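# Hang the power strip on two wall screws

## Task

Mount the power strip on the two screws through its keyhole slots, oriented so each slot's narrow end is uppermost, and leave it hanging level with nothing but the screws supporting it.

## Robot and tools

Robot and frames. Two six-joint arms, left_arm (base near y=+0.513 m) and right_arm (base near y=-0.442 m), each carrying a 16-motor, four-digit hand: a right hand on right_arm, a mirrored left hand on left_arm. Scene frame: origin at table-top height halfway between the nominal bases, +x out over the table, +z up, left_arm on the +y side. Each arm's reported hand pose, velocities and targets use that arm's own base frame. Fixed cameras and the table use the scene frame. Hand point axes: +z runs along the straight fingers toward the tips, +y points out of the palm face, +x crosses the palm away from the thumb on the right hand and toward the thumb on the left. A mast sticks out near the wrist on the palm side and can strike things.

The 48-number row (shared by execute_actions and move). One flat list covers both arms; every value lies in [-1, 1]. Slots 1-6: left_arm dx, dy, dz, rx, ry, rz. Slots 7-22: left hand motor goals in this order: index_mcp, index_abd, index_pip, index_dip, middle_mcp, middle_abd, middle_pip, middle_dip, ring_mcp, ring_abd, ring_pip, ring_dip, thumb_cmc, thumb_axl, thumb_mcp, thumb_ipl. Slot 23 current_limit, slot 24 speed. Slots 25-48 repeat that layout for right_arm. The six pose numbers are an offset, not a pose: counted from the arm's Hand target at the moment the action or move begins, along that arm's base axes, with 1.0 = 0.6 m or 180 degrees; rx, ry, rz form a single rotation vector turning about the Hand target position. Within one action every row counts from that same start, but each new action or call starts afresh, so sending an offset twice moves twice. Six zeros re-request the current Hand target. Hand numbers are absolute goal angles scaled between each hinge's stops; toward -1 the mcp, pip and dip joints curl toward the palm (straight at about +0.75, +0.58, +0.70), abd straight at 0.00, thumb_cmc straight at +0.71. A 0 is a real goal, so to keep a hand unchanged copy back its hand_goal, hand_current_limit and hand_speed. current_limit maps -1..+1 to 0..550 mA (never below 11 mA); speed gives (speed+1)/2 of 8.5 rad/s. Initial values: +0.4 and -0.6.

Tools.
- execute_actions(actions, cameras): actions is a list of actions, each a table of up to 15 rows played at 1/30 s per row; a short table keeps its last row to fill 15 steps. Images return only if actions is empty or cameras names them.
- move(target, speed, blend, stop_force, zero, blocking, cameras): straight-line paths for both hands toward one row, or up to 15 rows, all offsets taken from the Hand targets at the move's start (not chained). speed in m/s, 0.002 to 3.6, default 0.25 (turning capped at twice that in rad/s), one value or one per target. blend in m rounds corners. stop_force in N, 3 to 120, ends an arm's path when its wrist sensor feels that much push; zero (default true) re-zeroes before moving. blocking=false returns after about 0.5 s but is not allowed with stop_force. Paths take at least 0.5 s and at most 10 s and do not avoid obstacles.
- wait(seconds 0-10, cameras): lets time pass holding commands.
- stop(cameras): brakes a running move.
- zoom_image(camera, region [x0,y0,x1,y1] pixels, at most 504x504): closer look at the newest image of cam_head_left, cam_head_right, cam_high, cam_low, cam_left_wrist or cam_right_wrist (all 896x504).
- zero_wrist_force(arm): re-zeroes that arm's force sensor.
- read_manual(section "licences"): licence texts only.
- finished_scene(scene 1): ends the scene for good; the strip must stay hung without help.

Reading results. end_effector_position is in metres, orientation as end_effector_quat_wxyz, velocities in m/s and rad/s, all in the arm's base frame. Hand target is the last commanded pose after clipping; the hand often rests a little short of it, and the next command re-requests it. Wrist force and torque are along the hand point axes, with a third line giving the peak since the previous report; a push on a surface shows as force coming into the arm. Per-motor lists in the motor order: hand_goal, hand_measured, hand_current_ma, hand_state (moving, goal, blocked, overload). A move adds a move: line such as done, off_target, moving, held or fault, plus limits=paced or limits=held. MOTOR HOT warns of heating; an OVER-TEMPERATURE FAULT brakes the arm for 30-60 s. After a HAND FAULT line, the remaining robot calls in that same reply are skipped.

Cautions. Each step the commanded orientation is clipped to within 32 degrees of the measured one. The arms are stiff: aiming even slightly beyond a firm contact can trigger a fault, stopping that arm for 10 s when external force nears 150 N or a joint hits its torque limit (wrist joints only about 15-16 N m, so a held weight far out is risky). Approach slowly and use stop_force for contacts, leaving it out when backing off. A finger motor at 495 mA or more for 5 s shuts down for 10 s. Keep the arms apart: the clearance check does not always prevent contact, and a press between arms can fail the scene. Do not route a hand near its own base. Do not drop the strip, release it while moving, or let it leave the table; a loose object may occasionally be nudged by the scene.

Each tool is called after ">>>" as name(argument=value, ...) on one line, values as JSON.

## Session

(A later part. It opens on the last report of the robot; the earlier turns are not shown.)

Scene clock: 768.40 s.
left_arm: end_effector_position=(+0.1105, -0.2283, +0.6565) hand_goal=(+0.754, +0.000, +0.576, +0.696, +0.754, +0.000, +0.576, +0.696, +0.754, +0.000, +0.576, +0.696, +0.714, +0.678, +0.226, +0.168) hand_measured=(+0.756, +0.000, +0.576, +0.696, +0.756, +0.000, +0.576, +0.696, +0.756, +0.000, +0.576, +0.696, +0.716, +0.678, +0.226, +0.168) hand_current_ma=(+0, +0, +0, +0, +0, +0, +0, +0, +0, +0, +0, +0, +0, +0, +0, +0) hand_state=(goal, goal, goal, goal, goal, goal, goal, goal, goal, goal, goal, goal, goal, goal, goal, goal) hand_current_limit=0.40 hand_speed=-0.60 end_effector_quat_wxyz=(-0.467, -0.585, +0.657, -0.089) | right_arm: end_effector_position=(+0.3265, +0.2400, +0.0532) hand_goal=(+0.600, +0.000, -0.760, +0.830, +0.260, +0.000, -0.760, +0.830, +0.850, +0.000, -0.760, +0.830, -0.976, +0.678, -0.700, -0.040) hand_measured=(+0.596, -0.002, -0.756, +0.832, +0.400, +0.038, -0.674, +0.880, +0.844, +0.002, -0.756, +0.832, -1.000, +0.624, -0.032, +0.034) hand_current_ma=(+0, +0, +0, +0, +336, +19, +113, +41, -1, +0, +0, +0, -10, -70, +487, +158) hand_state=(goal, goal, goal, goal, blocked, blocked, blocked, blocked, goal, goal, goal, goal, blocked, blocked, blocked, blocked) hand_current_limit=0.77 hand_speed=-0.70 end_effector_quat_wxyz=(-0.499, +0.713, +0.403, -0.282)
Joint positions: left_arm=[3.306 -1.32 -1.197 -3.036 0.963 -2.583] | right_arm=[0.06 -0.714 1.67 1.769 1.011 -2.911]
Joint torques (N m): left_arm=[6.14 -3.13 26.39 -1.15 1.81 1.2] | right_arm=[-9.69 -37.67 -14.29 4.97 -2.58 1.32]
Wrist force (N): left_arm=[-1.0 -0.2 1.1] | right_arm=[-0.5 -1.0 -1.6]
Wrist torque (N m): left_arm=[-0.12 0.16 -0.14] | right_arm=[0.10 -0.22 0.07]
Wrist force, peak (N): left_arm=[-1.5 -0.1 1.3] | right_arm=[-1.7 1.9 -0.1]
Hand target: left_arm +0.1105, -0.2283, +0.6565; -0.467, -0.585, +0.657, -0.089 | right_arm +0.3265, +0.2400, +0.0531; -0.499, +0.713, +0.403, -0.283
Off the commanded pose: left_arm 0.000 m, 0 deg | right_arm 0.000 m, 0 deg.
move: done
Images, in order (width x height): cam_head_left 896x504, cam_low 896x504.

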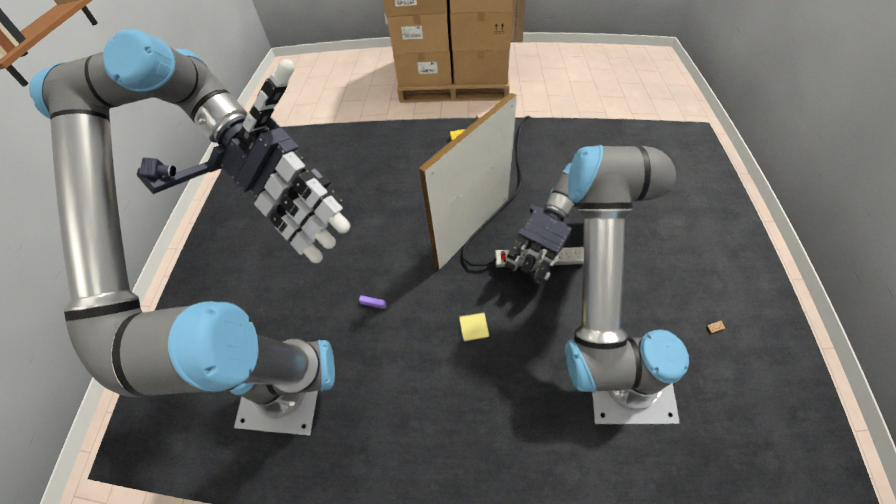

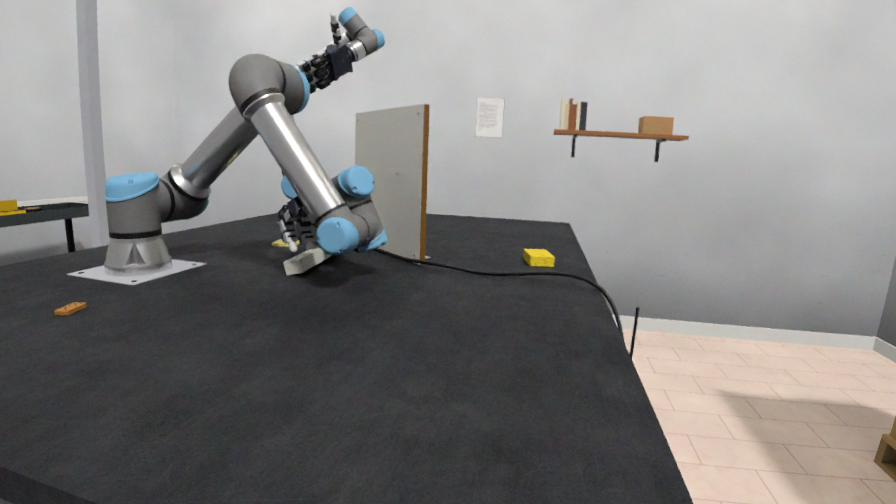

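>>> move(target=[[0,0,0,0,0,0,0.754,0,0.576,0.696,0.754,0,0.576,0.696,0.754,0,0.576,0.696,0.714,0.678,0.226,0.168,0.4,-0.6,0,0,-0.018,0,0,0,0.6,0,-0.76,0.83,0.26,0,-0.76,0.83,0.85,0,-0.76,0.83,-0.976,0.677,-0.7,-0.04,0.77,-0.7],[0,0,0,0,0,0,0.754,0,0.576,0.696,0.754,0,0.576,0.696,0.754,0,0.576,0.696,0.714,0.678,0.226,0.168,0.4,-0.6,0,0,-0.018,0,0,0,0.7,0,-0.76,0.83,0.55,0,-0.76,0.83,0.85,0,-0.76,0.83,-0.9,0.677,0.1,0.0,0.2,-0.9]], speed=0.03, cameras=["cam_low","cam_head_left"])

>>> zoom_image(camera="cam_low", region=[250, 170, 370, 280])

>>> zoom_image(camera="cam_head_left", region=[430, 180, 640, 340])

Scene clock: 770.80 s.
left_arm: end_effector_position=(+0.1105, -0.2283, +0.6565) hand_goal=(+0.754, +0.000, +0.576, +0.696, +0.754, +0.000, +0.576, +0.696, +0.754, +0.000, +0.576, +0.696, +0.714, +0.678, +0.226, +0.168) hand_measured=(+0.756, +0.000, +0.576, +0.696, +0.756, +0.000, +0.576, +0.696, +0.756, +0.000, +0.576, +0.696, +0.716, +0.678, +0.226, +0.168) hand_current_ma=(+0, +0, +0, +0, +0, +0, +0, +0, +0, +0, +0, +0, +0, +0, +0, +0) hand_state=(goal, goal, goal, goal, goal, goal, goal, goal, goal, goal, goal, goal, goal, goal, goal, goal) hand_current_limit=0.40 hand_speed=-0.60 end_effector_quat_wxyz=(-0.467, -0.585, +0.657, -0.089) | right_arm: end_effector_position=(+0.3265, +0.2400, +0.0423) hand_goal=(+0.700, +0.000, -0.760, +0.830, +0.550, +0.000, -0.760, +0.830, +0.850, +0.000, -0.760, +0.830, -0.900, +0.678, +0.100, +0.000) hand_measured=(+0.684, -0.002, -0.756, +0.832, +0.538, +0.004, -0.752, +0.836, +0.846, +0.002, -0.754, +0.832, -0.900, +0.676, +0.096, +0.002) hand_current_ma=(-5, +0, +0, +0, -3, +0, +1, +1, +0, +0, +1, +0, +0, +0, +0, +0) hand_state=(goal, goal, goal, goal, goal, goal, goal, goal, goal, goal, goal, goal, goal, goal, goal, goal) hand_current_limit=0.20 hand_speed=-0.90 end_effector_quat_wxyz=(-0.499, +0.713, +0.403, -0.283)
Joint positions: left_arm=[3.306 -1.32 -1.197 -3.036 0.963 -2.583] | right_arm=[0.06 -0.693 1.667 1.752 1.011 -2.91]
Joint torques (N m): left_arm=[6.13 -3.3 27.19 -1.41 2.03 1.13] | right_arm=[-2.93 -42.99 -13.98 2.54 -0.86 1.22]
Wrist force (N): left_arm=[-1.2 0.0 1.2] | right_arm=[-0.5 0.2 -1.7]
Wrist torque (N m): left_arm=[-0.09 0.18 -0.16] | right_arm=[0.12 -0.01 0.11]
Wrist force, peak (N): left_arm=[-1.3 -0.2 1.4] | right_arm=[1.7 -10.8 -7.1]
Hand target: left_arm +0.1105, -0.2283, +0.6565; -0.467, -0.585, +0.657, -0.089 | right_arm +0.3265, +0.2400, +0.0423; -0.499, +0.713, +0.403, -0.283
Off the commanded pose: left_arm 0.000 m, 0 deg | right_arm 0.000 m, 0 deg.
move: done
Images, in order (width x height): cam_head_left 896x504, cam_low 896x504.

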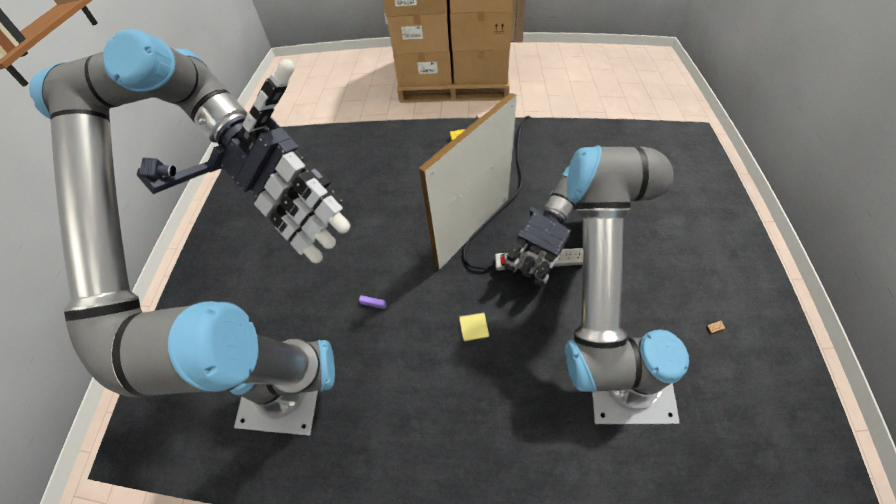

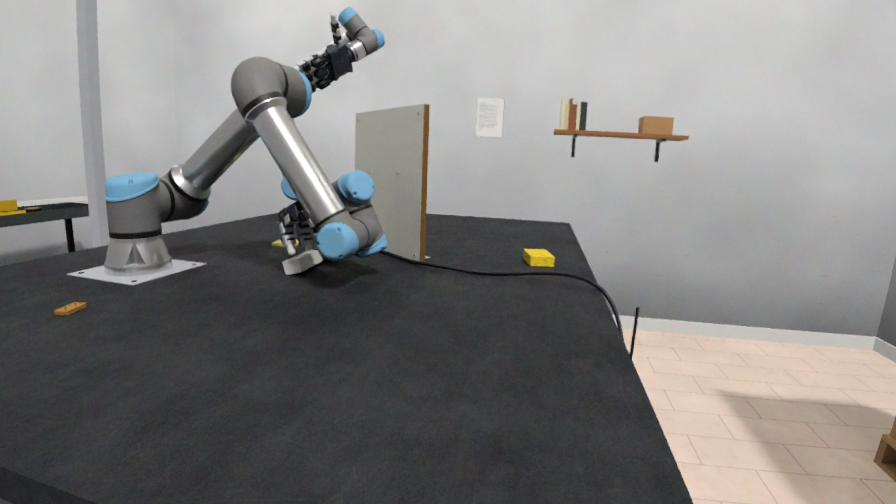

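Scaled by 4.200 from the camera's 896x504 image, which has a finer 1280x720 frame.

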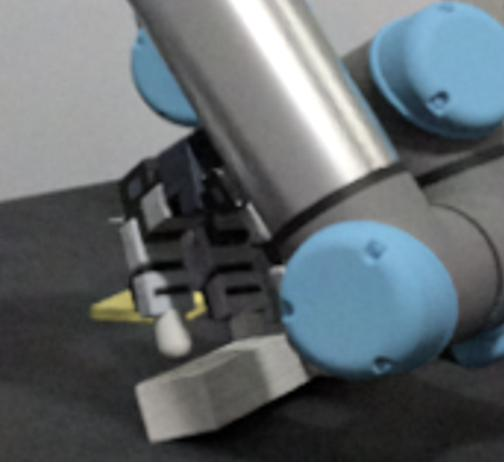

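Scaled by 2.400 from the camera's 896x504 image, which has a finer 1280x720 frame.

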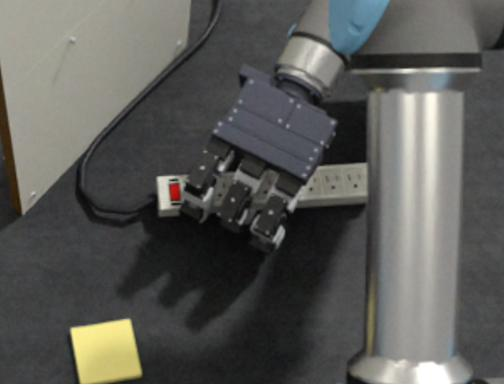

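>>> move(target=[[0,0,0,0,0,0,0.754,0,0.576,0.696,0.754,0,0.576,0.696,0.754,0,0.576,0.696,0.714,0.678,0.226,0.168,0.4,-0.6,0,0,0,0,0,0,0.75,0,-0.74,0.84,0.7,0,-0.74,0.84,0.8,0,-0.74,0.84,-0.82,0.677,0.3,0.0,0.5,-0.6],[0,0,0,0,0,0,0.754,0,0.576,0.696,0.754,0,0.576,0.696,0.754,0,0.576,0.696,0.714,0.678,0.226,0.168,0.4,-0.6,0,0,0.17,0,0,0,0.75,0,-0.74,0.84,0.7,0,-0.74,0.84,0.8,0,-0.74,0.84,-0.82,0.677,0.3,0.0,0.5,-0.6]], speed=0.2, cameras=["cam_low","cam_head_left","cam_high"])

>>> zoom_image(camera="cam_low", region=[230, 190, 390, 290])

>>> zoom_image(camera="cam_head_left", region=[430, 180, 640, 340])

Scene clock: 772.77 s.
left_arm: end_effector_position=(+0.1105, -0.2283, +0.6565) hand_goal=(+0.754, +0.000, +0.576, +0.696, +0.754, +0.000, +0.576, +0.696, +0.754, +0.000, +0.576, +0.696, +0.714, +0.678, +0.226, +0.168) hand_measured=(+0.756, +0.000, +0.576, +0.696, +0.756, +0.000, +0.576, +0.696, +0.756, +0.000, +0.576, +0.696, +0.716, +0.678, +0.226, +0.168) hand_current_ma=(+0, +0, +0, +0, +0, +0, +0, +0, +0, +0, +0, +0, +0, +0, +0, +0) hand_state=(goal, goal, goal, goal, goal, goal, goal, goal, goal, goal, goal, goal, goal, goal, goal, goal) hand_current_limit=0.40 hand_speed=-0.60 end_effector_quat_wxyz=(-0.467, -0.585, +0.657, -0.089) | right_arm: end_effector_position=(+0.3265, +0.2401, +0.1442) hand_goal=(+0.750, +0.000, -0.740, +0.840, +0.700, +0.000, -0.740, +0.840, +0.800, +0.000, -0.740, +0.840, -0.820, +0.678, +0.300, +0.000) hand_measured=(+0.734, -0.002, -0.742, +0.838, +0.684, +0.002, -0.742, +0.838, +0.796, +0.002, -0.736, +0.842, -0.820, +0.676, +0.294, +0.002) hand_current_ma=(-5, +0, +0, +0, -5, +0, +0, +0, -1, +0, +0, +0, +0, +0, -1, +0) hand_state=(goal, goal, goal, goal, goal, goal, goal, goal, goal, goal, goal, goal, goal, goal, goal, goal) hand_current_limit=0.50 hand_speed=-0.60 end_effector_quat_wxyz=(-0.499, +0.713, +0.403, -0.283)
Joint positions: left_arm=[3.306 -1.32 -1.197 -3.036 0.963 -2.583] | right_arm=[0.06 -0.879 1.668 1.937 1.011 -2.91]
Joint torques (N m): left_arm=[6.98 -2.66 27.61 -1.26 1.89 1.05] | right_arm=[-9.66 -47.41 -16.38 4.64 0.71 -1.52]
Wrist force (N): left_arm=[-1.4 0.2 1.0] | right_arm=[0.1 -0.4 -2.1]
Wrist torque (N m): left_arm=[-0.06 0.20 -0.19] | right_arm=[0.12 0.08 0.07]
Wrist force, peak (N): left_arm=[-1.4 0.0 1.4] | right_arm=[0.0 -1.4 -2.7]
Hand target: left_arm +0.1105, -0.2283, +0.6565; -0.467, -0.585, +0.657, -0.089 | right_arm +0.3265, +0.2400, +0.1443; -0.499, +0.713, +0.403, -0.283
Off the commanded pose: left_arm 0.000 m, 0 deg | right_arm 0.000 m, 0 deg.
move: done
Images, in order (width x height): cam_head_left 896x504, cam_high 896x504, cam_low 896x504.

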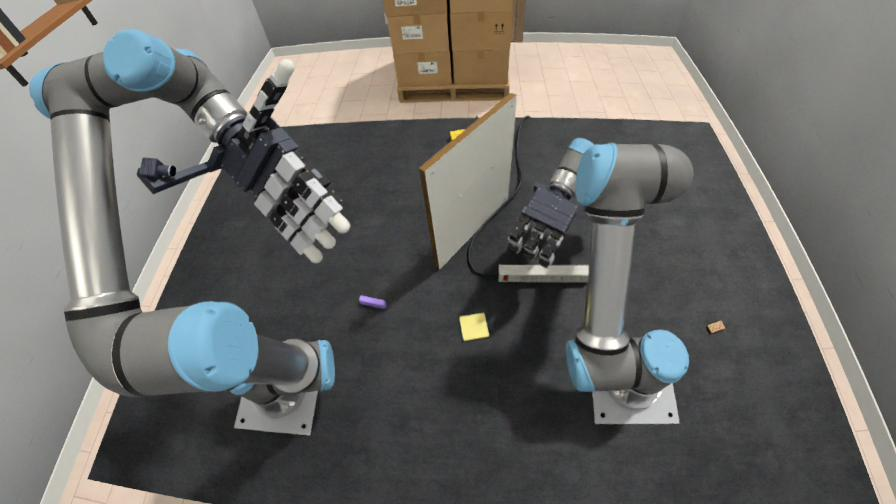

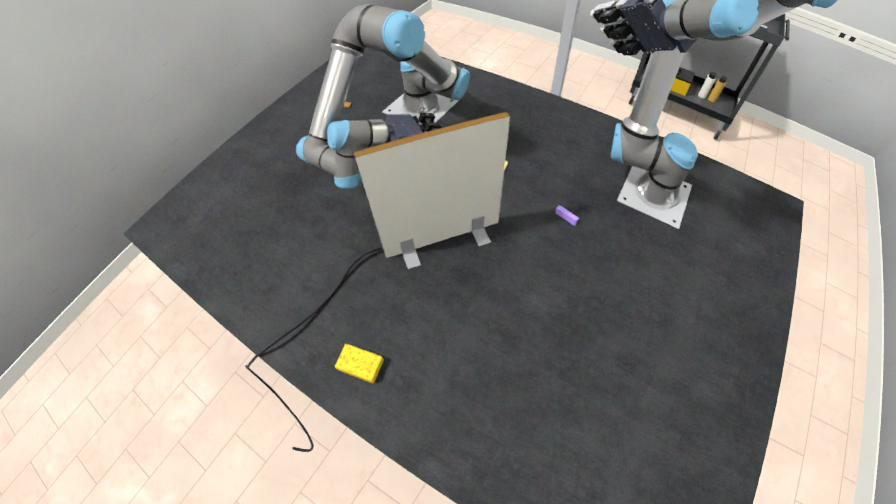

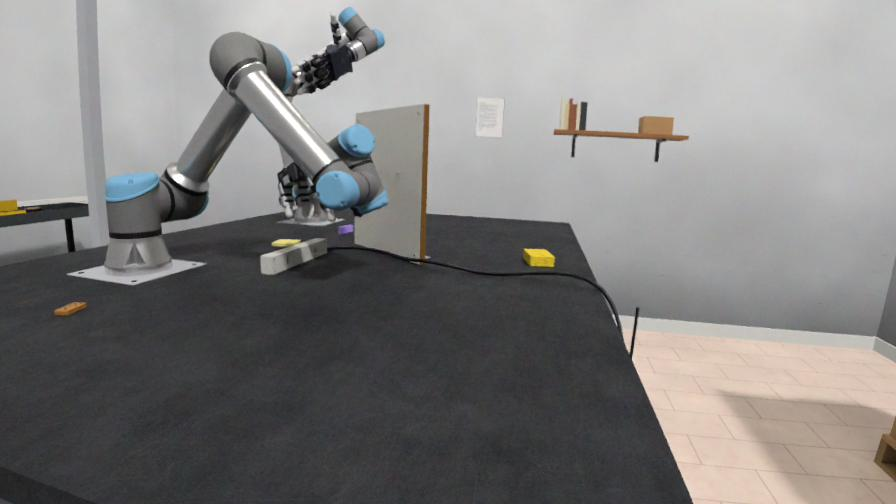

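Scaled by 3.150 from the camera's 896x504 image, which has a finer 1280x720 frame.

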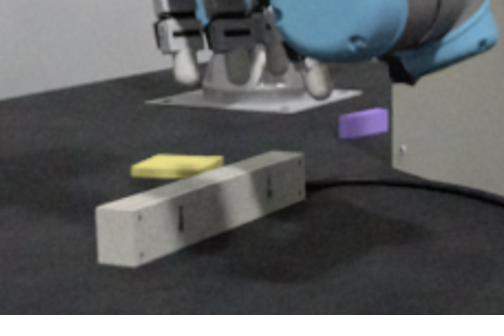

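Scaled by 2.400 from the camera's 896x504 image, which has a finer 1280x720 frame.

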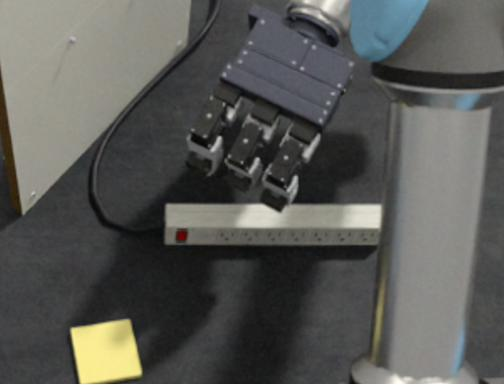

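>>> move(target=[0,0,0,0,0,0,0.754,0,0.576,0.696,0.754,0,0.576,0.696,0.754,0,0.576,0.696,0.714,0.678,0.226,0.168,0.4,-0.6,0,0,0.177,-0.2003,-0.3333,0,0.864,0,-0.736,0.84,0.864,0,-0.736,0.84,0.864,0,-0.736,0.84,-0.786,0.678,0.2,0.082,0.5,-0.5], speed=0.4, cameras=[])

>>> move(target=[0,0,0,0,0,0,0.754,0,0.576,0.696,0.754,0,0.576,0.696,0.754,0,0.576,0.696,0.714,0.678,0.226,0.168,0.4,-0.6,-0.0108,0,0,0,0,-0.8167,0.864,0,-0.736,0.84,0.864,0,-0.736,0.84,0.864,0,-0.736,0.84,-0.786,0.678,0.2,0.082,0.5,-0.5], speed=0.6, cameras=["cam_low","cam_head_left"])

Scene clock: 777.70 s.
left_arm: end_effector_position=(+0.1105, -0.2283, +0.6565) hand_goal=(+0.754, +0.000, +0.576, +0.696, +0.754, +0.000, +0.576, +0.696, +0.754, +0.000, +0.576, +0.696, +0.714, +0.678, +0.226, +0.168) hand_measured=(+0.756, +0.000, +0.576, +0.696, +0.756, +0.000, +0.576, +0.696, +0.756, +0.000, +0.576, +0.696, +0.716, +0.678, +0.226, +0.168) hand_current_ma=(+0, +0, +0, +0, +0, +0, +0, +0, +0, +0, +0, +0, +0, +0, +0, +0) hand_state=(goal, goal, goal, goal, goal, goal, goal, goal, goal, goal, goal, goal, goal, goal, goal, goal) hand_current_limit=0.40 hand_speed=-0.60 end_effector_quat_wxyz=(-0.467, -0.585, +0.657, -0.089) | right_arm: end_effector_position=(+0.3265, +0.2400, +0.2505) hand_goal=(+0.864, +0.000, -0.736, +0.840, +0.864, +0.000, -0.736, +0.840, +0.864, +0.000, -0.736, +0.840, -0.786, +0.678, +0.200, +0.082) hand_measured=(+0.862, -0.002, -0.736, +0.838, +0.862, +0.002, -0.736, +0.838, +0.862, +0.002, -0.736, +0.842, -0.786, +0.676, +0.198, +0.080) hand_current_ma=(+0, +0, +0, +0, +0, +0, +0, +0, +0, +0, +0, +0, +0, +0, +0, +0) hand_state=(goal, goal, goal, goal, goal, goal, goal, goal, goal, goal, goal, goal, goal, goal, goal, goal) hand_current_limit=0.50 hand_speed=-0.50 end_effector_quat_wxyz=(+0.000, +0.871, +0.492, +0.000)
Joint positions: left_arm=[3.306 -1.32 -1.197 -3.036 0.963 -2.583] | right_arm=[0.515 -1.334 1.58 1.325 1.571 -2.085]
Joint torques (N m): left_arm=[5.84 -2.96 26.81 -1.13 1.9 1.18] | right_arm=[11.16 -20.89 -8.83 0.25 1.52 1.46]
Wrist force (N): left_arm=[-1.3 -0.2 0.9] | right_arm=[0.4 -0.9 -0.5]
Wrist torque (N m): left_arm=[-0.11 0.19 -0.17] | right_arm=[0.17 -0.19 -0.18]
Wrist force, peak (N): left_arm=[-1.4 -0.2 1.6] | right_arm=[1.4 -2.9 -0.4]
Hand target: left_arm +0.1105, -0.2283, +0.6565; -0.467, -0.585, +0.657, -0.089 | right_arm +0.3265, +0.2400, +0.2505; +0.000, +0.871, +0.492, +0.000
Off the commanded pose: left_arm 0.000 m, 0 deg | right_arm 0.000 m, 0 deg.
move: done
No camera images: "cameras" was empty.

Scene clock: 780.67 s.
left_arm: end_effector_position=(+0.1105, -0.2283, +0.6565) hand_goal=(+0.754, +0.000, +0.576, +0.696, +0.754, +0.000, +0.576, +0.696, +0.754, +0.000, +0.576, +0.696, +0.714, +0.678, +0.226, +0.168) hand_measured=(+0.756, +0.000, +0.576, +0.696, +0.756, +0.000, +0.576, +0.696, +0.756, +0.000, +0.576, +0.696, +0.716, +0.678, +0.226, +0.168) hand_current_ma=(+0, +0, +0, +0, +0, +0, +0, +0, +0, +0, +0, +0, +0, +0, +0, +0) hand_state=(goal, goal, goal, goal, goal, goal, goal, goal, goal, goal, goal, goal, goal, goal, goal, goal) hand_current_limit=0.40 hand_speed=-0.60 end_effector_quat_wxyz=(-0.467, -0.585, +0.657, -0.089) | right_arm: end_effector_position=(+0.3200, +0.2401, +0.2505) hand_goal=(+0.864, +0.000, -0.736, +0.840, +0.864, +0.000, -0.736, +0.840, +0.864, +0.000, -0.736, +0.840, -0.786, +0.678, +0.200, +0.082) hand_measured=(+0.862, -0.002, -0.736, +0.838, +0.862, +0.002, -0.736, +0.838, +0.862, +0.002, -0.736, +0.842, -0.786, +0.676, +0.198, +0.080) hand_current_ma=(+0, +0, +0, +0, +0, +0, +0, +0, +0, +0, +0, +0, +0, +0, +0, +0) hand_state=(goal, goal, goal, goal, goal, goal, goal, goal, goal, goal, goal, goal, goal, goal, goal, goal) hand_current_limit=0.50 hand_speed=-0.50 end_effector_quat_wxyz=(+0.000, +0.719, -0.695, +0.000)
Joint positions: left_arm=[3.306 -1.32 -1.197 -3.036 0.963 -2.583] | right_arm=[0.204 -1.192 1.39 1.373 1.571 0.17]
Joint torques (N m): left_arm=[7.11 -3.04 26.65 -1.08 1.85 1.11] | right_arm=[-9.79 -41.6 -9.41 0.34 1.23 1.71]
Wrist force (N): left_arm=[-1.1 -0.1 1.1] | right_arm=[0.4 -1.1 -0.5]
Wrist torque (N m): left_arm=[-0.09 0.17 -0.15] | right_arm=[0.13 -0.18 -0.20]
Wrist force, peak (N): left_arm=[-1.4 -0.4 1.5] | right_arm=[0.2 -1.4 -0.7]
Hand target: left_arm +0.1105, -0.2283, +0.6565; -0.467, -0.585, +0.657, -0.089 | right_arm +0.3200, +0.2400, +0.2505; +0.000, +0.719, -0.695, +0.000
Off the commanded pose: left_arm 0.000 m, 0 deg | right_arm 0.000 m, 0 deg.
move: done
Images, in order (width x height): cam_head_left 896x504, cam_low 896x504.

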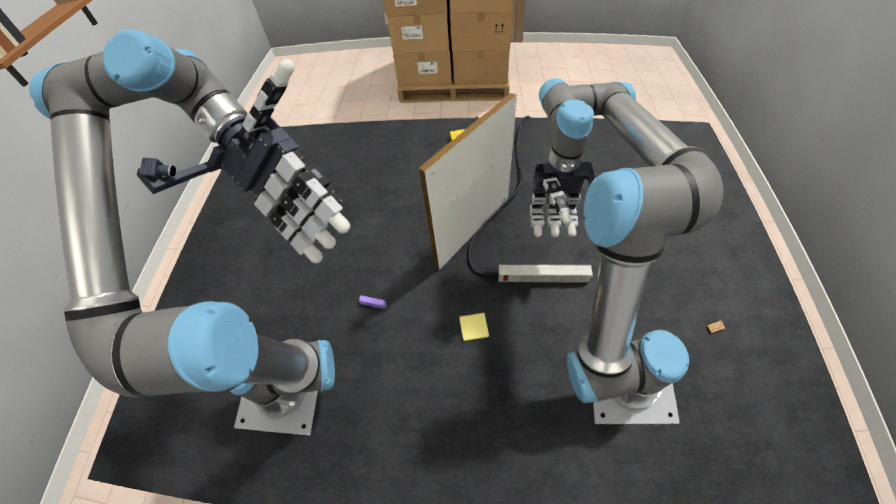

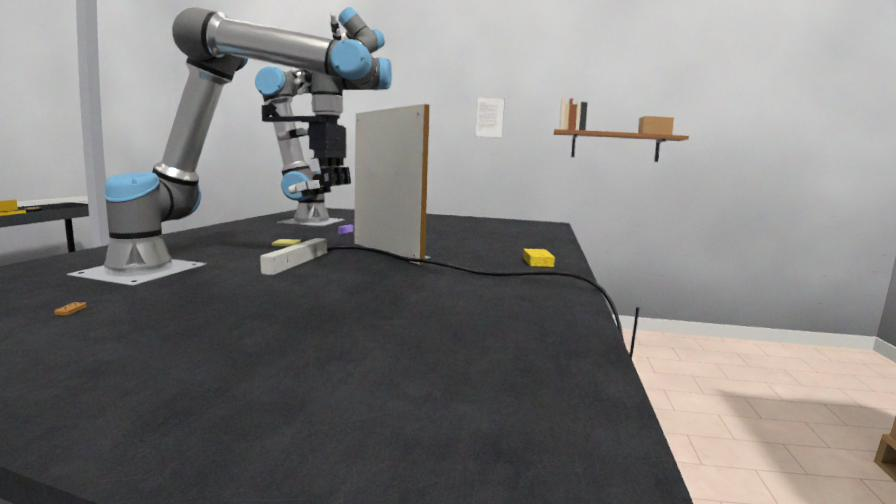

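>>> move(target=[[0,0,0,0,0,0,0.754,0,0.576,0.696,0.754,0,0.576,0.696,0.754,0,0.576,0.696,0.714,0.678,0.226,0.168,0.4,-0.6,0,0,-0.2,0.0136,-0.3887,0,0.864,0,-0.736,0.84,0.864,0,-0.736,0.84,0.864,0,-0.736,0.84,-0.82,0.678,0.1,0.082,0.5,-0.5],[0,0,0,0,0,0,0.754,0,0.576,0.696,0.754,0,0.576,0.696,0.754,0,0.576,0.696,0.714,0.678,0.226,0.168,0.4,-0.6,0,0,-0.3308,0.0136,-0.3887,0,0.864,0,-0.736,0.84,0.864,0,-0.736,0.84,0.864,0,-0.736,0.84,-0.82,0.678,0.1,0.082,0.5,-0.5]], speed=[0.5,0.15], stop_force=null, cameras=["cam_low","cam_head_left"])

>>> zoom_image(camera="cam_low", region=[230, 180, 390, 290])

>>> zoom_image(camera="cam_head_left", region=[430, 180, 640, 340])

Scene clock: 784.13 s.
left_arm: end_effector_position=(+0.1105, -0.2283, +0.6565) hand_goal=(+0.754, +0.000, +0.576, +0.696, +0.754, +0.000, +0.576, +0.696, +0.754, +0.000, +0.576, +0.696, +0.714, +0.678, +0.226, +0.168) hand_measured=(+0.756, +0.000, +0.576, +0.696, +0.756, +0.000, +0.576, +0.696, +0.756, +0.000, +0.576, +0.696, +0.716, +0.678, +0.226, +0.168) hand_current_ma=(+0, +0, +0, +0, +0, +0, +0, +0, +0, +0, +0, +0, +0, +0, +0, +0) hand_state=(goal, goal, goal, goal, goal, goal, goal, goal, goal, goal, goal, goal, goal, goal, goal, goal) hand_current_limit=0.40 hand_speed=-0.60 end_effector_quat_wxyz=(-0.467, -0.585, +0.657, -0.089) | right_arm: end_effector_position=(+0.3200, +0.2400, +0.0521) hand_goal=(+0.864, +0.000, -0.736, +0.840, +0.864, +0.000, -0.736, +0.840, +0.864, +0.000, -0.736, +0.840, -0.820, +0.678, +0.100, +0.082) hand_measured=(+0.858, -0.002, -0.736, +0.838, +0.858, +0.002, -0.736, +0.838, +0.858, +0.002, -0.736, +0.842, -0.818, +0.676, +0.098, +0.080) hand_current_ma=(-1, +0, +0, +0, -1, +0, +0, +0, -1, +0, +0, +0, +0, +0, +0, +0) hand_state=(goal, goal, goal, goal, goal, goal, goal, goal, goal, goal, goal, goal, goal, goal, goal, goal) hand_current_limit=0.50 hand_speed=-0.50 end_effector_quat_wxyz=(-0.413, +0.589, -0.569, +0.398)
Joint positions: left_arm=[3.306 -1.32 -1.197 -3.036 0.963 -2.583] | right_arm=[0.441 -1.624 2.433 -0.432 1.951 0.147]
Joint torques (N m): left_arm=[6.75 -2.44 27.47 -1.19 1.79 1.23] | right_arm=[10.62 -6.62 -6.3 -2.21 1.75 -1.69]
Wrist force (N): left_arm=[-1.3 -0.4 0.9] | right_arm=[0.2 -0.5 -1.8]
Wrist torque (N m): left_arm=[-0.11 0.18 -0.16] | right_arm=[0.08 0.06 0.16]
Wrist force, peak (N): left_arm=[-1.5 0.1 1.4] | right_arm=[0.6 2.4 -3.5]
Hand target: left_arm +0.1105, -0.2283, +0.6565; -0.467, -0.585, +0.657, -0.089 | right_arm +0.3200, +0.2400, +0.0521; -0.413, +0.589, -0.569, +0.398
Off the commanded pose: left_arm 0.000 m, 0 deg | right_arm 0.000 m, 0 deg.
move: done
Images, in order (width x height): cam_head_left 896x504, cam_low 896x504.

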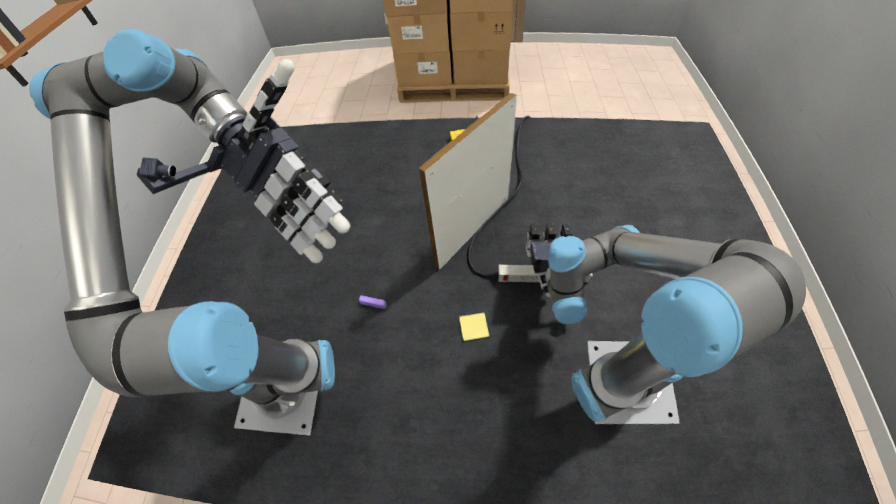

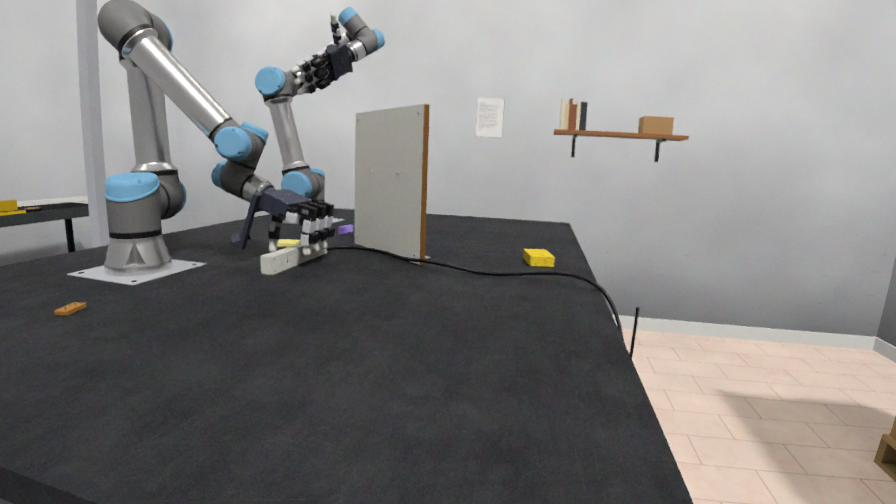

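Scaled by 3.150 from the camera's 896x504 image, which has a finer 1280x720 frame.

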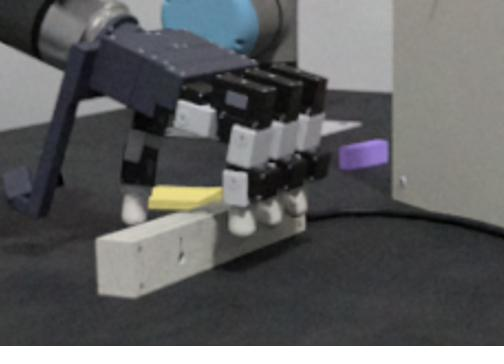

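Scaled by 2.400 from the camera's 896x504 image, which has a finer 1280x720 frame.

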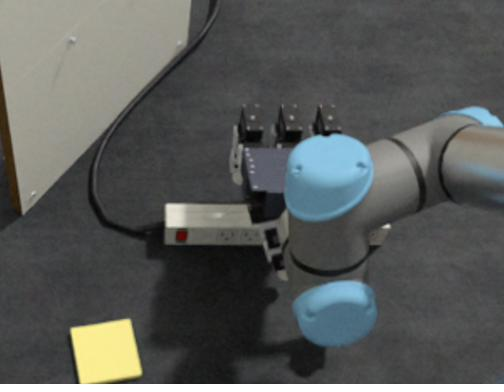

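>>> move(target=[0,0,0,0,0,0,0.754,0,0.576,0.696,0.754,0,0.576,0.696,0.754,0,0.576,0.696,0.714,0.678,0.226,0.168,0.4,-0.6,0,0,0,0,0,0,0.43,0,-0.76,0.83,0.41,0,-0.76,0.83,0.40,0,-0.76,0.83,-0.82,0.678,-0.6,0.04,0.75,-0.83], cameras=[])

>>> move(target=[0,0,0,0,0,0,0.754,0,0.576,0.696,0.754,0,0.576,0.696,0.754,0,0.576,0.696,0.714,0.678,0.226,0.168,0.4,-0.6,0,0,0.045,0,0,0,0.40,0,-0.76,0.83,0.39,0,-0.76,0.83,0.38,0,-0.76,0.83,-0.82,0.678,-0.65,0.02,0.77,-0.85], speed=0.08, cameras=["cam_low","cam_head_left"])

>>> zoom_image(camera="cam_low", region=[230, 180, 390, 290])

Scene clock: 785.50 s.
left_arm: end_effector_position=(+0.1105, -0.2283, +0.6565) hand_goal=(+0.754, +0.000, +0.576, +0.696, +0.754, +0.000, +0.576, +0.696, +0.754, +0.000, +0.576, +0.696, +0.714, +0.678, +0.226, +0.168) hand_measured=(+0.756, +0.000, +0.576, +0.696, +0.756, +0.000, +0.576, +0.696, +0.756, +0.000, +0.576, +0.696, +0.716, +0.678, +0.226, +0.168) hand_current_ma=(+0, +0, +0, +0, +0, +0, +0, +0, +0, +0, +0, +0, +0, +0, +0, +0) hand_state=(goal, goal, goal, goal, goal, goal, goal, goal, goal, goal, goal, goal, goal, goal, goal, goal) hand_current_limit=0.40 hand_speed=-0.60 end_effector_quat_wxyz=(-0.467, -0.585, +0.657, -0.089) | right_arm: end_effector_position=(+0.3200, +0.2400, +0.0521) hand_goal=(+0.430, +0.000, -0.760, +0.830, +0.410, +0.000, -0.760, +0.830, +0.400, +0.000, -0.760, +0.830, -0.820, +0.678, -0.600, +0.040) hand_measured=(+0.518, -0.002, -0.734, +0.842, +0.506, +0.002, -0.736, +0.842, +0.492, +0.002, -0.734, +0.840, -0.814, +0.678, -0.146, +0.070) hand_current_ma=(+135, +0, +12, +3, +159, +0, +10, +3, +149, +0, +11, +2, +1, +0, +481, +29) hand_state=(blocked, goal, blocked, goal, blocked, goal, blocked, goal, blocked, goal, blocked, goal, goal, goal, blocked, blocked) hand_current_limit=0.75 hand_speed=-0.83 end_effector_quat_wxyz=(-0.413, +0.589, -0.569, +0.398)
Joint positions: left_arm=[3.306 -1.32 -1.197 -3.036 0.963 -2.583] | right_arm=[0.441 -1.624 2.433 -0.432 1.951 0.147]
Joint torques (N m): left_arm=[7.2 -3.11 26.5 -1.2 1.76 1.05] | right_arm=[9.93 -6.02 -7.53 0.34 -0.45 -1.25]
Wrist force (N): left_arm=[-1.2 0.0 1.1] | right_arm=[1.6 -7.5 -2.9]
Wrist torque (N m): left_arm=[-0.10 0.19 -0.17] | right_arm=[-0.06 0.10 -0.05]
Wrist force, peak (N): left_arm=[-1.6 -0.3 1.3] | right_arm=[1.6 -7.5 -2.9]
Hand target: left_arm +0.1105, -0.2283, +0.6565; -0.467, -0.585, +0.657, -0.089 | right_arm +0.3200, +0.2400, +0.0521; -0.413, +0.589, -0.569, +0.398
Off the commanded pose: left_arm 0.000 m, 0 deg | right_arm 0.000 m, 0 deg.
move: done
No camera images: "cameras" was empty.

Scene clock: 786.50 s.
left_arm: end_effector_position=(+0.1105, -0.2283, +0.6565) hand_goal=(+0.754, +0.000, +0.576, +0.696, +0.754, +0.000, +0.576, +0.696, +0.754, +0.000, +0.576, +0.696, +0.714, +0.678, +0.226, +0.168) hand_measured=(+0.756, +0.000, +0.576, +0.696, +0.756, +0.000, +0.576, +0.696, +0.756, +0.000, +0.576, +0.696, +0.716, +0.678, +0.226, +0.168) hand_current_ma=(+0, +0, +0, +0, +0, +0, +0, +0, +0, +0, +0, +0, +0, +0, +0, +0) hand_state=(goal, goal, goal, goal, goal, goal, goal, goal, goal, goal, goal, goal, goal, goal, goal, goal) hand_current_limit=0.40 hand_speed=-0.60 end_effector_quat_wxyz=(-0.467, -0.585, +0.657, -0.089) | right_arm: end_effector_position=(+0.3200, +0.2401, +0.0790) hand_goal=(+0.400, +0.000, -0.760, +0.830, +0.390, +0.000, -0.760, +0.830, +0.380, +0.000, -0.760, +0.830, -0.820, +0.678, -0.650, +0.020) hand_measured=(+0.502, -0.002, -0.718, +0.850, +0.480, +0.002, -0.724, +0.850, +0.456, +0.002, -0.722, +0.846, -0.804, +0.682, -0.146, +0.080) hand_current_ma=(+182, +0, +29, +8, +144, +0, +22, +7, +105, +0, +23, +4, +4, +1, +487, +102) hand_state=(blocked, goal, blocked, blocked, blocked, goal, blocked, blocked, blocked, goal, blocked, goal, goal, goal, blocked, blocked) hand_current_limit=0.77 hand_speed=-0.85 end_effector_quat_wxyz=(-0.413, +0.589, -0.569, +0.398)
Joint positions: left_arm=[3.306 -1.32 -1.197 -3.036 0.963 -2.583] | right_arm=[0.441 -1.69 2.396 -0.329 1.951 0.147]
Joint torques (N m): left_arm=[6.03 -3.12 27.59 -1.18 1.73 1.08] | right_arm=[-8.34 -17.63 -21.7 0.82 -0.98 1.42]
Wrist force (N): left_arm=[-1.5 -0.1 0.9] | right_arm=[0.3 2.6 -1.5]
Wrist torque (N m): left_arm=[-0.08 0.21 -0.18] | right_arm=[0.20 0.11 0.11]
Wrist force, peak (N): left_arm=[-1.3 -0.1 1.5] | right_arm=[1.9 -6.7 -2.6]
Hand target: left_arm +0.1105, -0.2283, +0.6565; -0.467, -0.585, +0.657, -0.089 | right_arm +0.3200, +0.2400, +0.0791; -0.413, +0.589, -0.569, +0.398
Off the commanded pose: left_arm 0.000 m, 0 deg | right_arm 0.000 m, 0 deg.
move: done
Images, in order (width x height): cam_head_left 896x504, cam_low 896x504.

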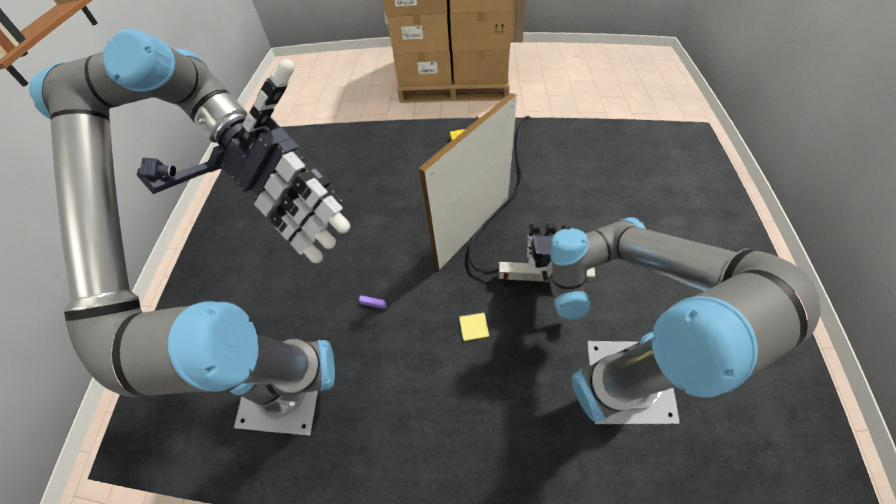

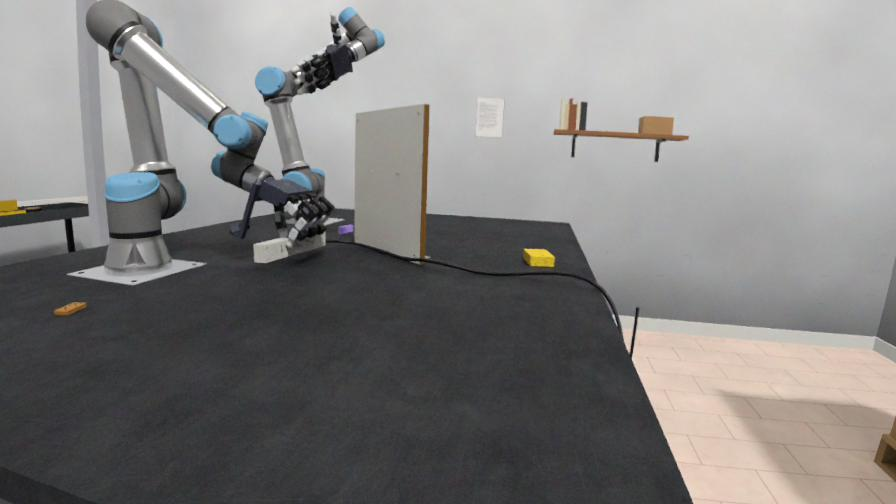

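Scaled by 3.150 from the camera's 896x504 image, which has a finer 1280x720 frame.

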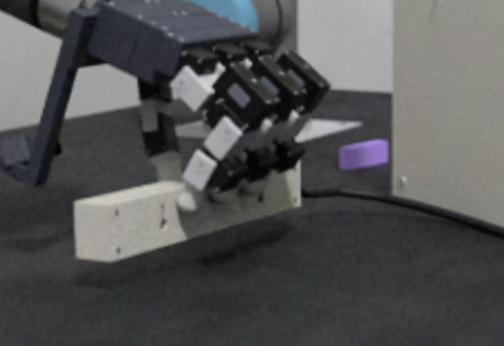

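>>> move(target=[0,0,0,0,0,0,0.754,0,0.576,0.696,0.754,0,0.576,0.696,0.754,0,0.576,0.696,0.714,0.678,0.226,0.168,0.4,-0.6,-0.1958,0.051,0.02,0,0,-0.2778,0.36,0,-0.76,0.83,0.38,0,-0.76,0.83,0.38,0,-0.76,0.83,-0.82,0.678,-0.65,0.02,0.77,-0.85], speed=0.12, cameras=["cam_low","cam_head_left"])

>>> zoom_image(camera="cam_low", region=[210, 170, 370, 280])

Scene clock: 790.97 s.
left_arm: end_effector_position=(+0.1105, -0.2283, +0.6565) hand_goal=(+0.754, +0.000, +0.576, +0.696, +0.754, +0.000, +0.576, +0.696, +0.754, +0.000, +0.576, +0.696, +0.714, +0.678, +0.226, +0.168) hand_measured=(+0.756, +0.000, +0.576, +0.696, +0.756, +0.000, +0.576, +0.696, +0.756, +0.000, +0.576, +0.696, +0.716, +0.678, +0.226, +0.168) hand_current_ma=(+0, +0, +0, +0, +0, +0, +0, +0, +0, +0, +0, +0, +0, +0, +0, +0) hand_state=(goal, goal, goal, goal, goal, goal, goal, goal, goal, goal, goal, goal, goal, goal, goal, goal) hand_current_limit=0.40 hand_speed=-0.60 end_effector_quat_wxyz=(-0.467, -0.585, +0.657, -0.089) | right_arm: end_effector_position=(+0.2342, +0.2630, +0.0876) hand_goal=(+0.360, +0.000, -0.760, +0.830, +0.380, +0.000, -0.760, +0.830, +0.380, +0.000, -0.760, +0.830, -0.820, +0.678, -0.650, +0.020) hand_measured=(+0.470, +0.000, -0.704, +0.858, +0.466, +0.002, -0.720, +0.854, +0.448, +0.002, -0.716, +0.848, -0.806, +0.682, -0.142, +0.090) hand_current_ma=(+207, +0, +51, +14, +130, +0, +28, +9, +83, +0, +32, +6, +4, +1, +487, +138) hand_state=(blocked, goal, blocked, blocked, blocked, goal, blocked, blocked, blocked, goal, blocked, goal, goal, goal, blocked, blocked) hand_current_limit=0.77 hand_speed=-0.85 end_effector_quat_wxyz=(+0.275, -0.393, +0.720, -0.501)
Joint positions: left_arm=[3.306 -1.32 -1.197 -3.036 0.963 -2.583] | right_arm=[0.993 -1.151 2.029 0.672 2.788 1.55]
Joint torques (N m): left_arm=[5.83 -2.36 27.47 -1.36 1.89 1.07] | right_arm=[-9.08 -37.35 -3.01 0.53 0.23 -1.79]
Wrist force (N): left_arm=[-1.4 -0.4 1.2] | right_arm=[0.1 2.6 -1.2]
Wrist torque (N m): left_arm=[-0.14 0.20 -0.17] | right_arm=[0.26 0.17 0.15]
Wrist force, peak (N): left_arm=[-1.6 -0.3 1.3] | right_arm=[-0.5 3.6 -2.8]
Hand target: left_arm +0.1105, -0.2283, +0.6565; -0.467, -0.585, +0.657, -0.089 | right_arm +0.2342, +0.2630, +0.0876; +0.275, -0.393, +0.720, -0.501 (not the last commanded pose)
Off the commanded pose: left_arm 0.000 m, 0 deg | right_arm 0.033 m, 15 deg.
led back after a hold (right arm): the arm was led back toward your command in small steps, so it may still be short of it.
move: held (right_arm; a check stopped the path); limits=held
pose unreachable (right arm): on one or more control steps of this call, first in action 0 (counted from 0), this arm could not follow its commanded pose, so it was not sent that pose on those steps. It may still have moved: this result reports where it is.
cause: moving toward the commanded pose would bring two parts of the arm too close to each other (joints 4 (wrist 1) to 6 (wrist 3) lie between them).
Images, in order (width x height): cam_head_left 896x504, cam_low 896x504.

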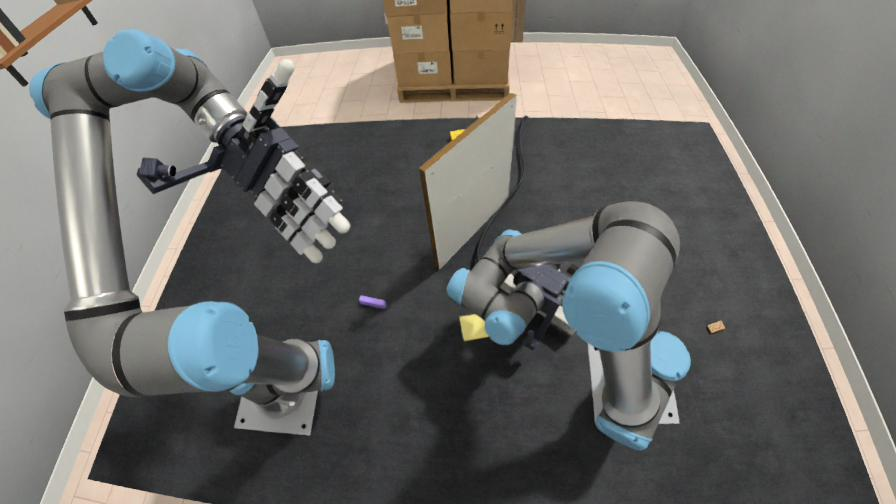

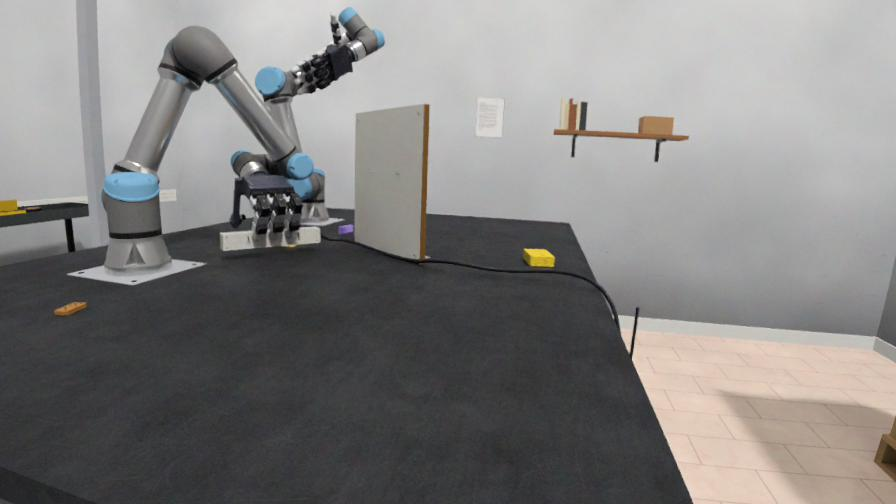

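Scaled by 3.150 from the camera's 896x504 image, which has a finer 1280x720 frame.

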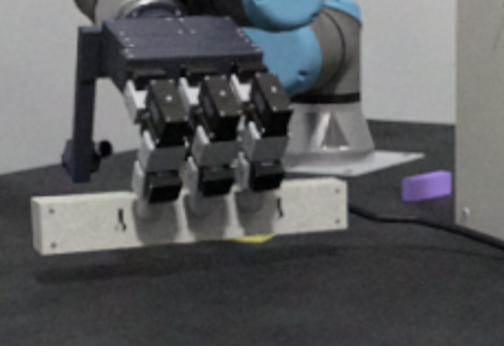

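>>> move(target=[0,0,0,0,0,0,0.754,0,0.576,0.696,0.754,0,0.576,0.696,0.754,0,0.576,0.696,0.714,0.678,0.226,0.168,0.4,-0.6,0,0,0.015,0.1362,0.2097,0,0.36,0,-0.76,0.83,0.38,0,-0.76,0.83,0.38,0,-0.76,0.83,-0.82,0.678,-0.65,0.02,0.77,-0.85], speed=0.15, cameras=["cam_low","cam_head_left"])

>>> zoom_image(camera="cam_low", region=[210, 170, 370, 280])

Scene clock: 794.50 s.
left_arm: end_effector_position=(+0.1105, -0.2283, +0.6565) hand_goal=(+0.754, +0.000, +0.576, +0.696, +0.754, +0.000, +0.576, +0.696, +0.754, +0.000, +0.576, +0.696, +0.714, +0.678, +0.226, +0.168) hand_measured=(+0.756, +0.000, +0.576, +0.696, +0.756, +0.000, +0.576, +0.696, +0.756, +0.000, +0.576, +0.696, +0.716, +0.678, +0.226, +0.168) hand_current_ma=(+0, +0, +0, +0, +0, +0, +0, +0, +0, +0, +0, +0, +0, +0, +0, +0) hand_state=(goal, goal, goal, goal, goal, goal, goal, goal, goal, goal, goal, goal, goal, goal, goal, goal) hand_current_limit=0.40 hand_speed=-0.60 end_effector_quat_wxyz=(-0.467, -0.585, +0.657, -0.089) | right_arm: end_effector_position=(+0.2342, +0.2630, +0.0966) hand_goal=(+0.360, +0.000, -0.760, +0.830, +0.380, +0.000, -0.760, +0.830, +0.380, +0.000, -0.760, +0.830, -0.820, +0.678, -0.650, +0.020) hand_measured=(+0.484, -0.004, -0.696, +0.862, +0.464, +0.002, -0.720, +0.854, +0.420, +0.002, -0.720, +0.848, -0.790, +0.690, -0.142, +0.090) hand_current_ma=(+268, +0, +65, +18, +124, +0, +28, +9, +30, +0, +27, +6, +15, +3, +487, +138) hand_state=(blocked, goal, blocked, blocked, blocked, goal, blocked, blocked, blocked, goal, blocked, goal, blocked, goal, blocked, blocked) hand_current_limit=0.77 hand_speed=-0.85 end_effector_quat_wxyz=(+0.105, -0.467, +0.858, -0.187)
Joint positions: left_arm=[3.306 -1.32 -1.197 -3.036 0.963 -2.583] | right_arm=[0.468 -1.409 1.999 0.748 1.938 0.999]
Joint torques (N m): left_arm=[6.02 -2.99 27.67 -1.15 1.85 1.06] | right_arm=[-8.31 -15.88 -19.7 4.91 -1.35 -2.1]
Wrist force (N): left_arm=[-1.1 -0.1 1.4] | right_arm=[0.1 -0.7 1.6]
Wrist torque (N m): left_arm=[-0.14 0.17 -0.16] | right_arm=[0.42 0.01 0.25]
Wrist force, peak (N): left_arm=[-1.4 -0.1 1.5] | right_arm=[0.3 2.9 -1.1]
Hand target: left_arm +0.1105, -0.2283, +0.6565; -0.467, -0.585, +0.657, -0.089 | right_arm +0.2342, +0.2630, +0.0966; +0.105, -0.467, +0.858, -0.187
Off the commanded pose: left_arm 0.000 m, 0 deg | right_arm 0.000 m, 0 deg.
move: done
Images, in order (width x height): cam_head_left 896x504, cam_low 896x504.

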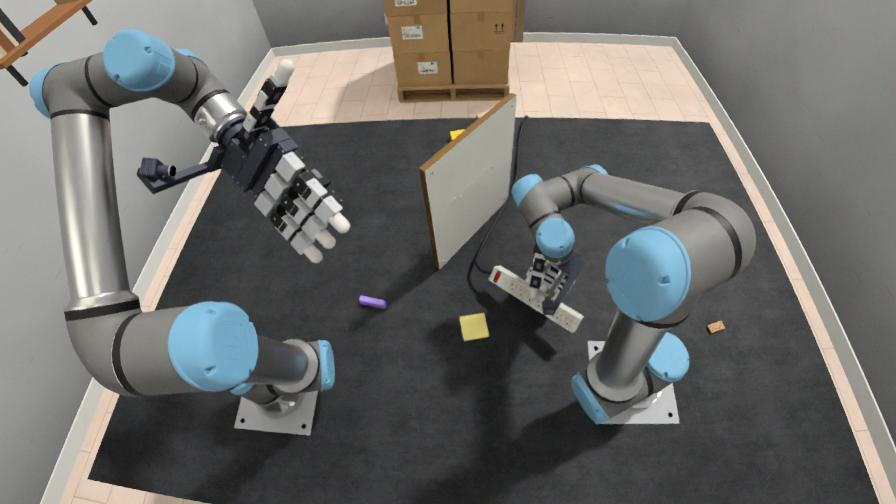

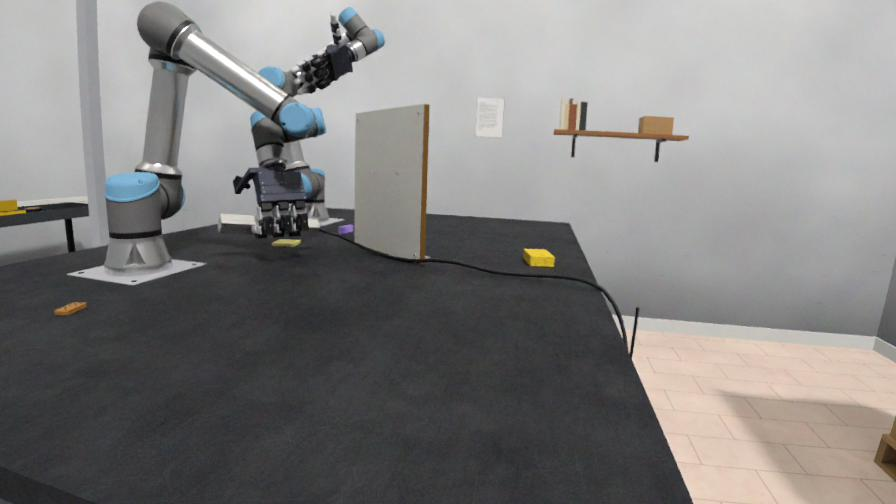

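Scaled by 3.150 from the camera's 896x504 image, which has a finer 1280x720 frame.

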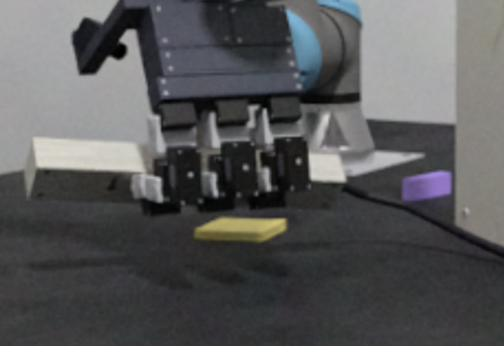

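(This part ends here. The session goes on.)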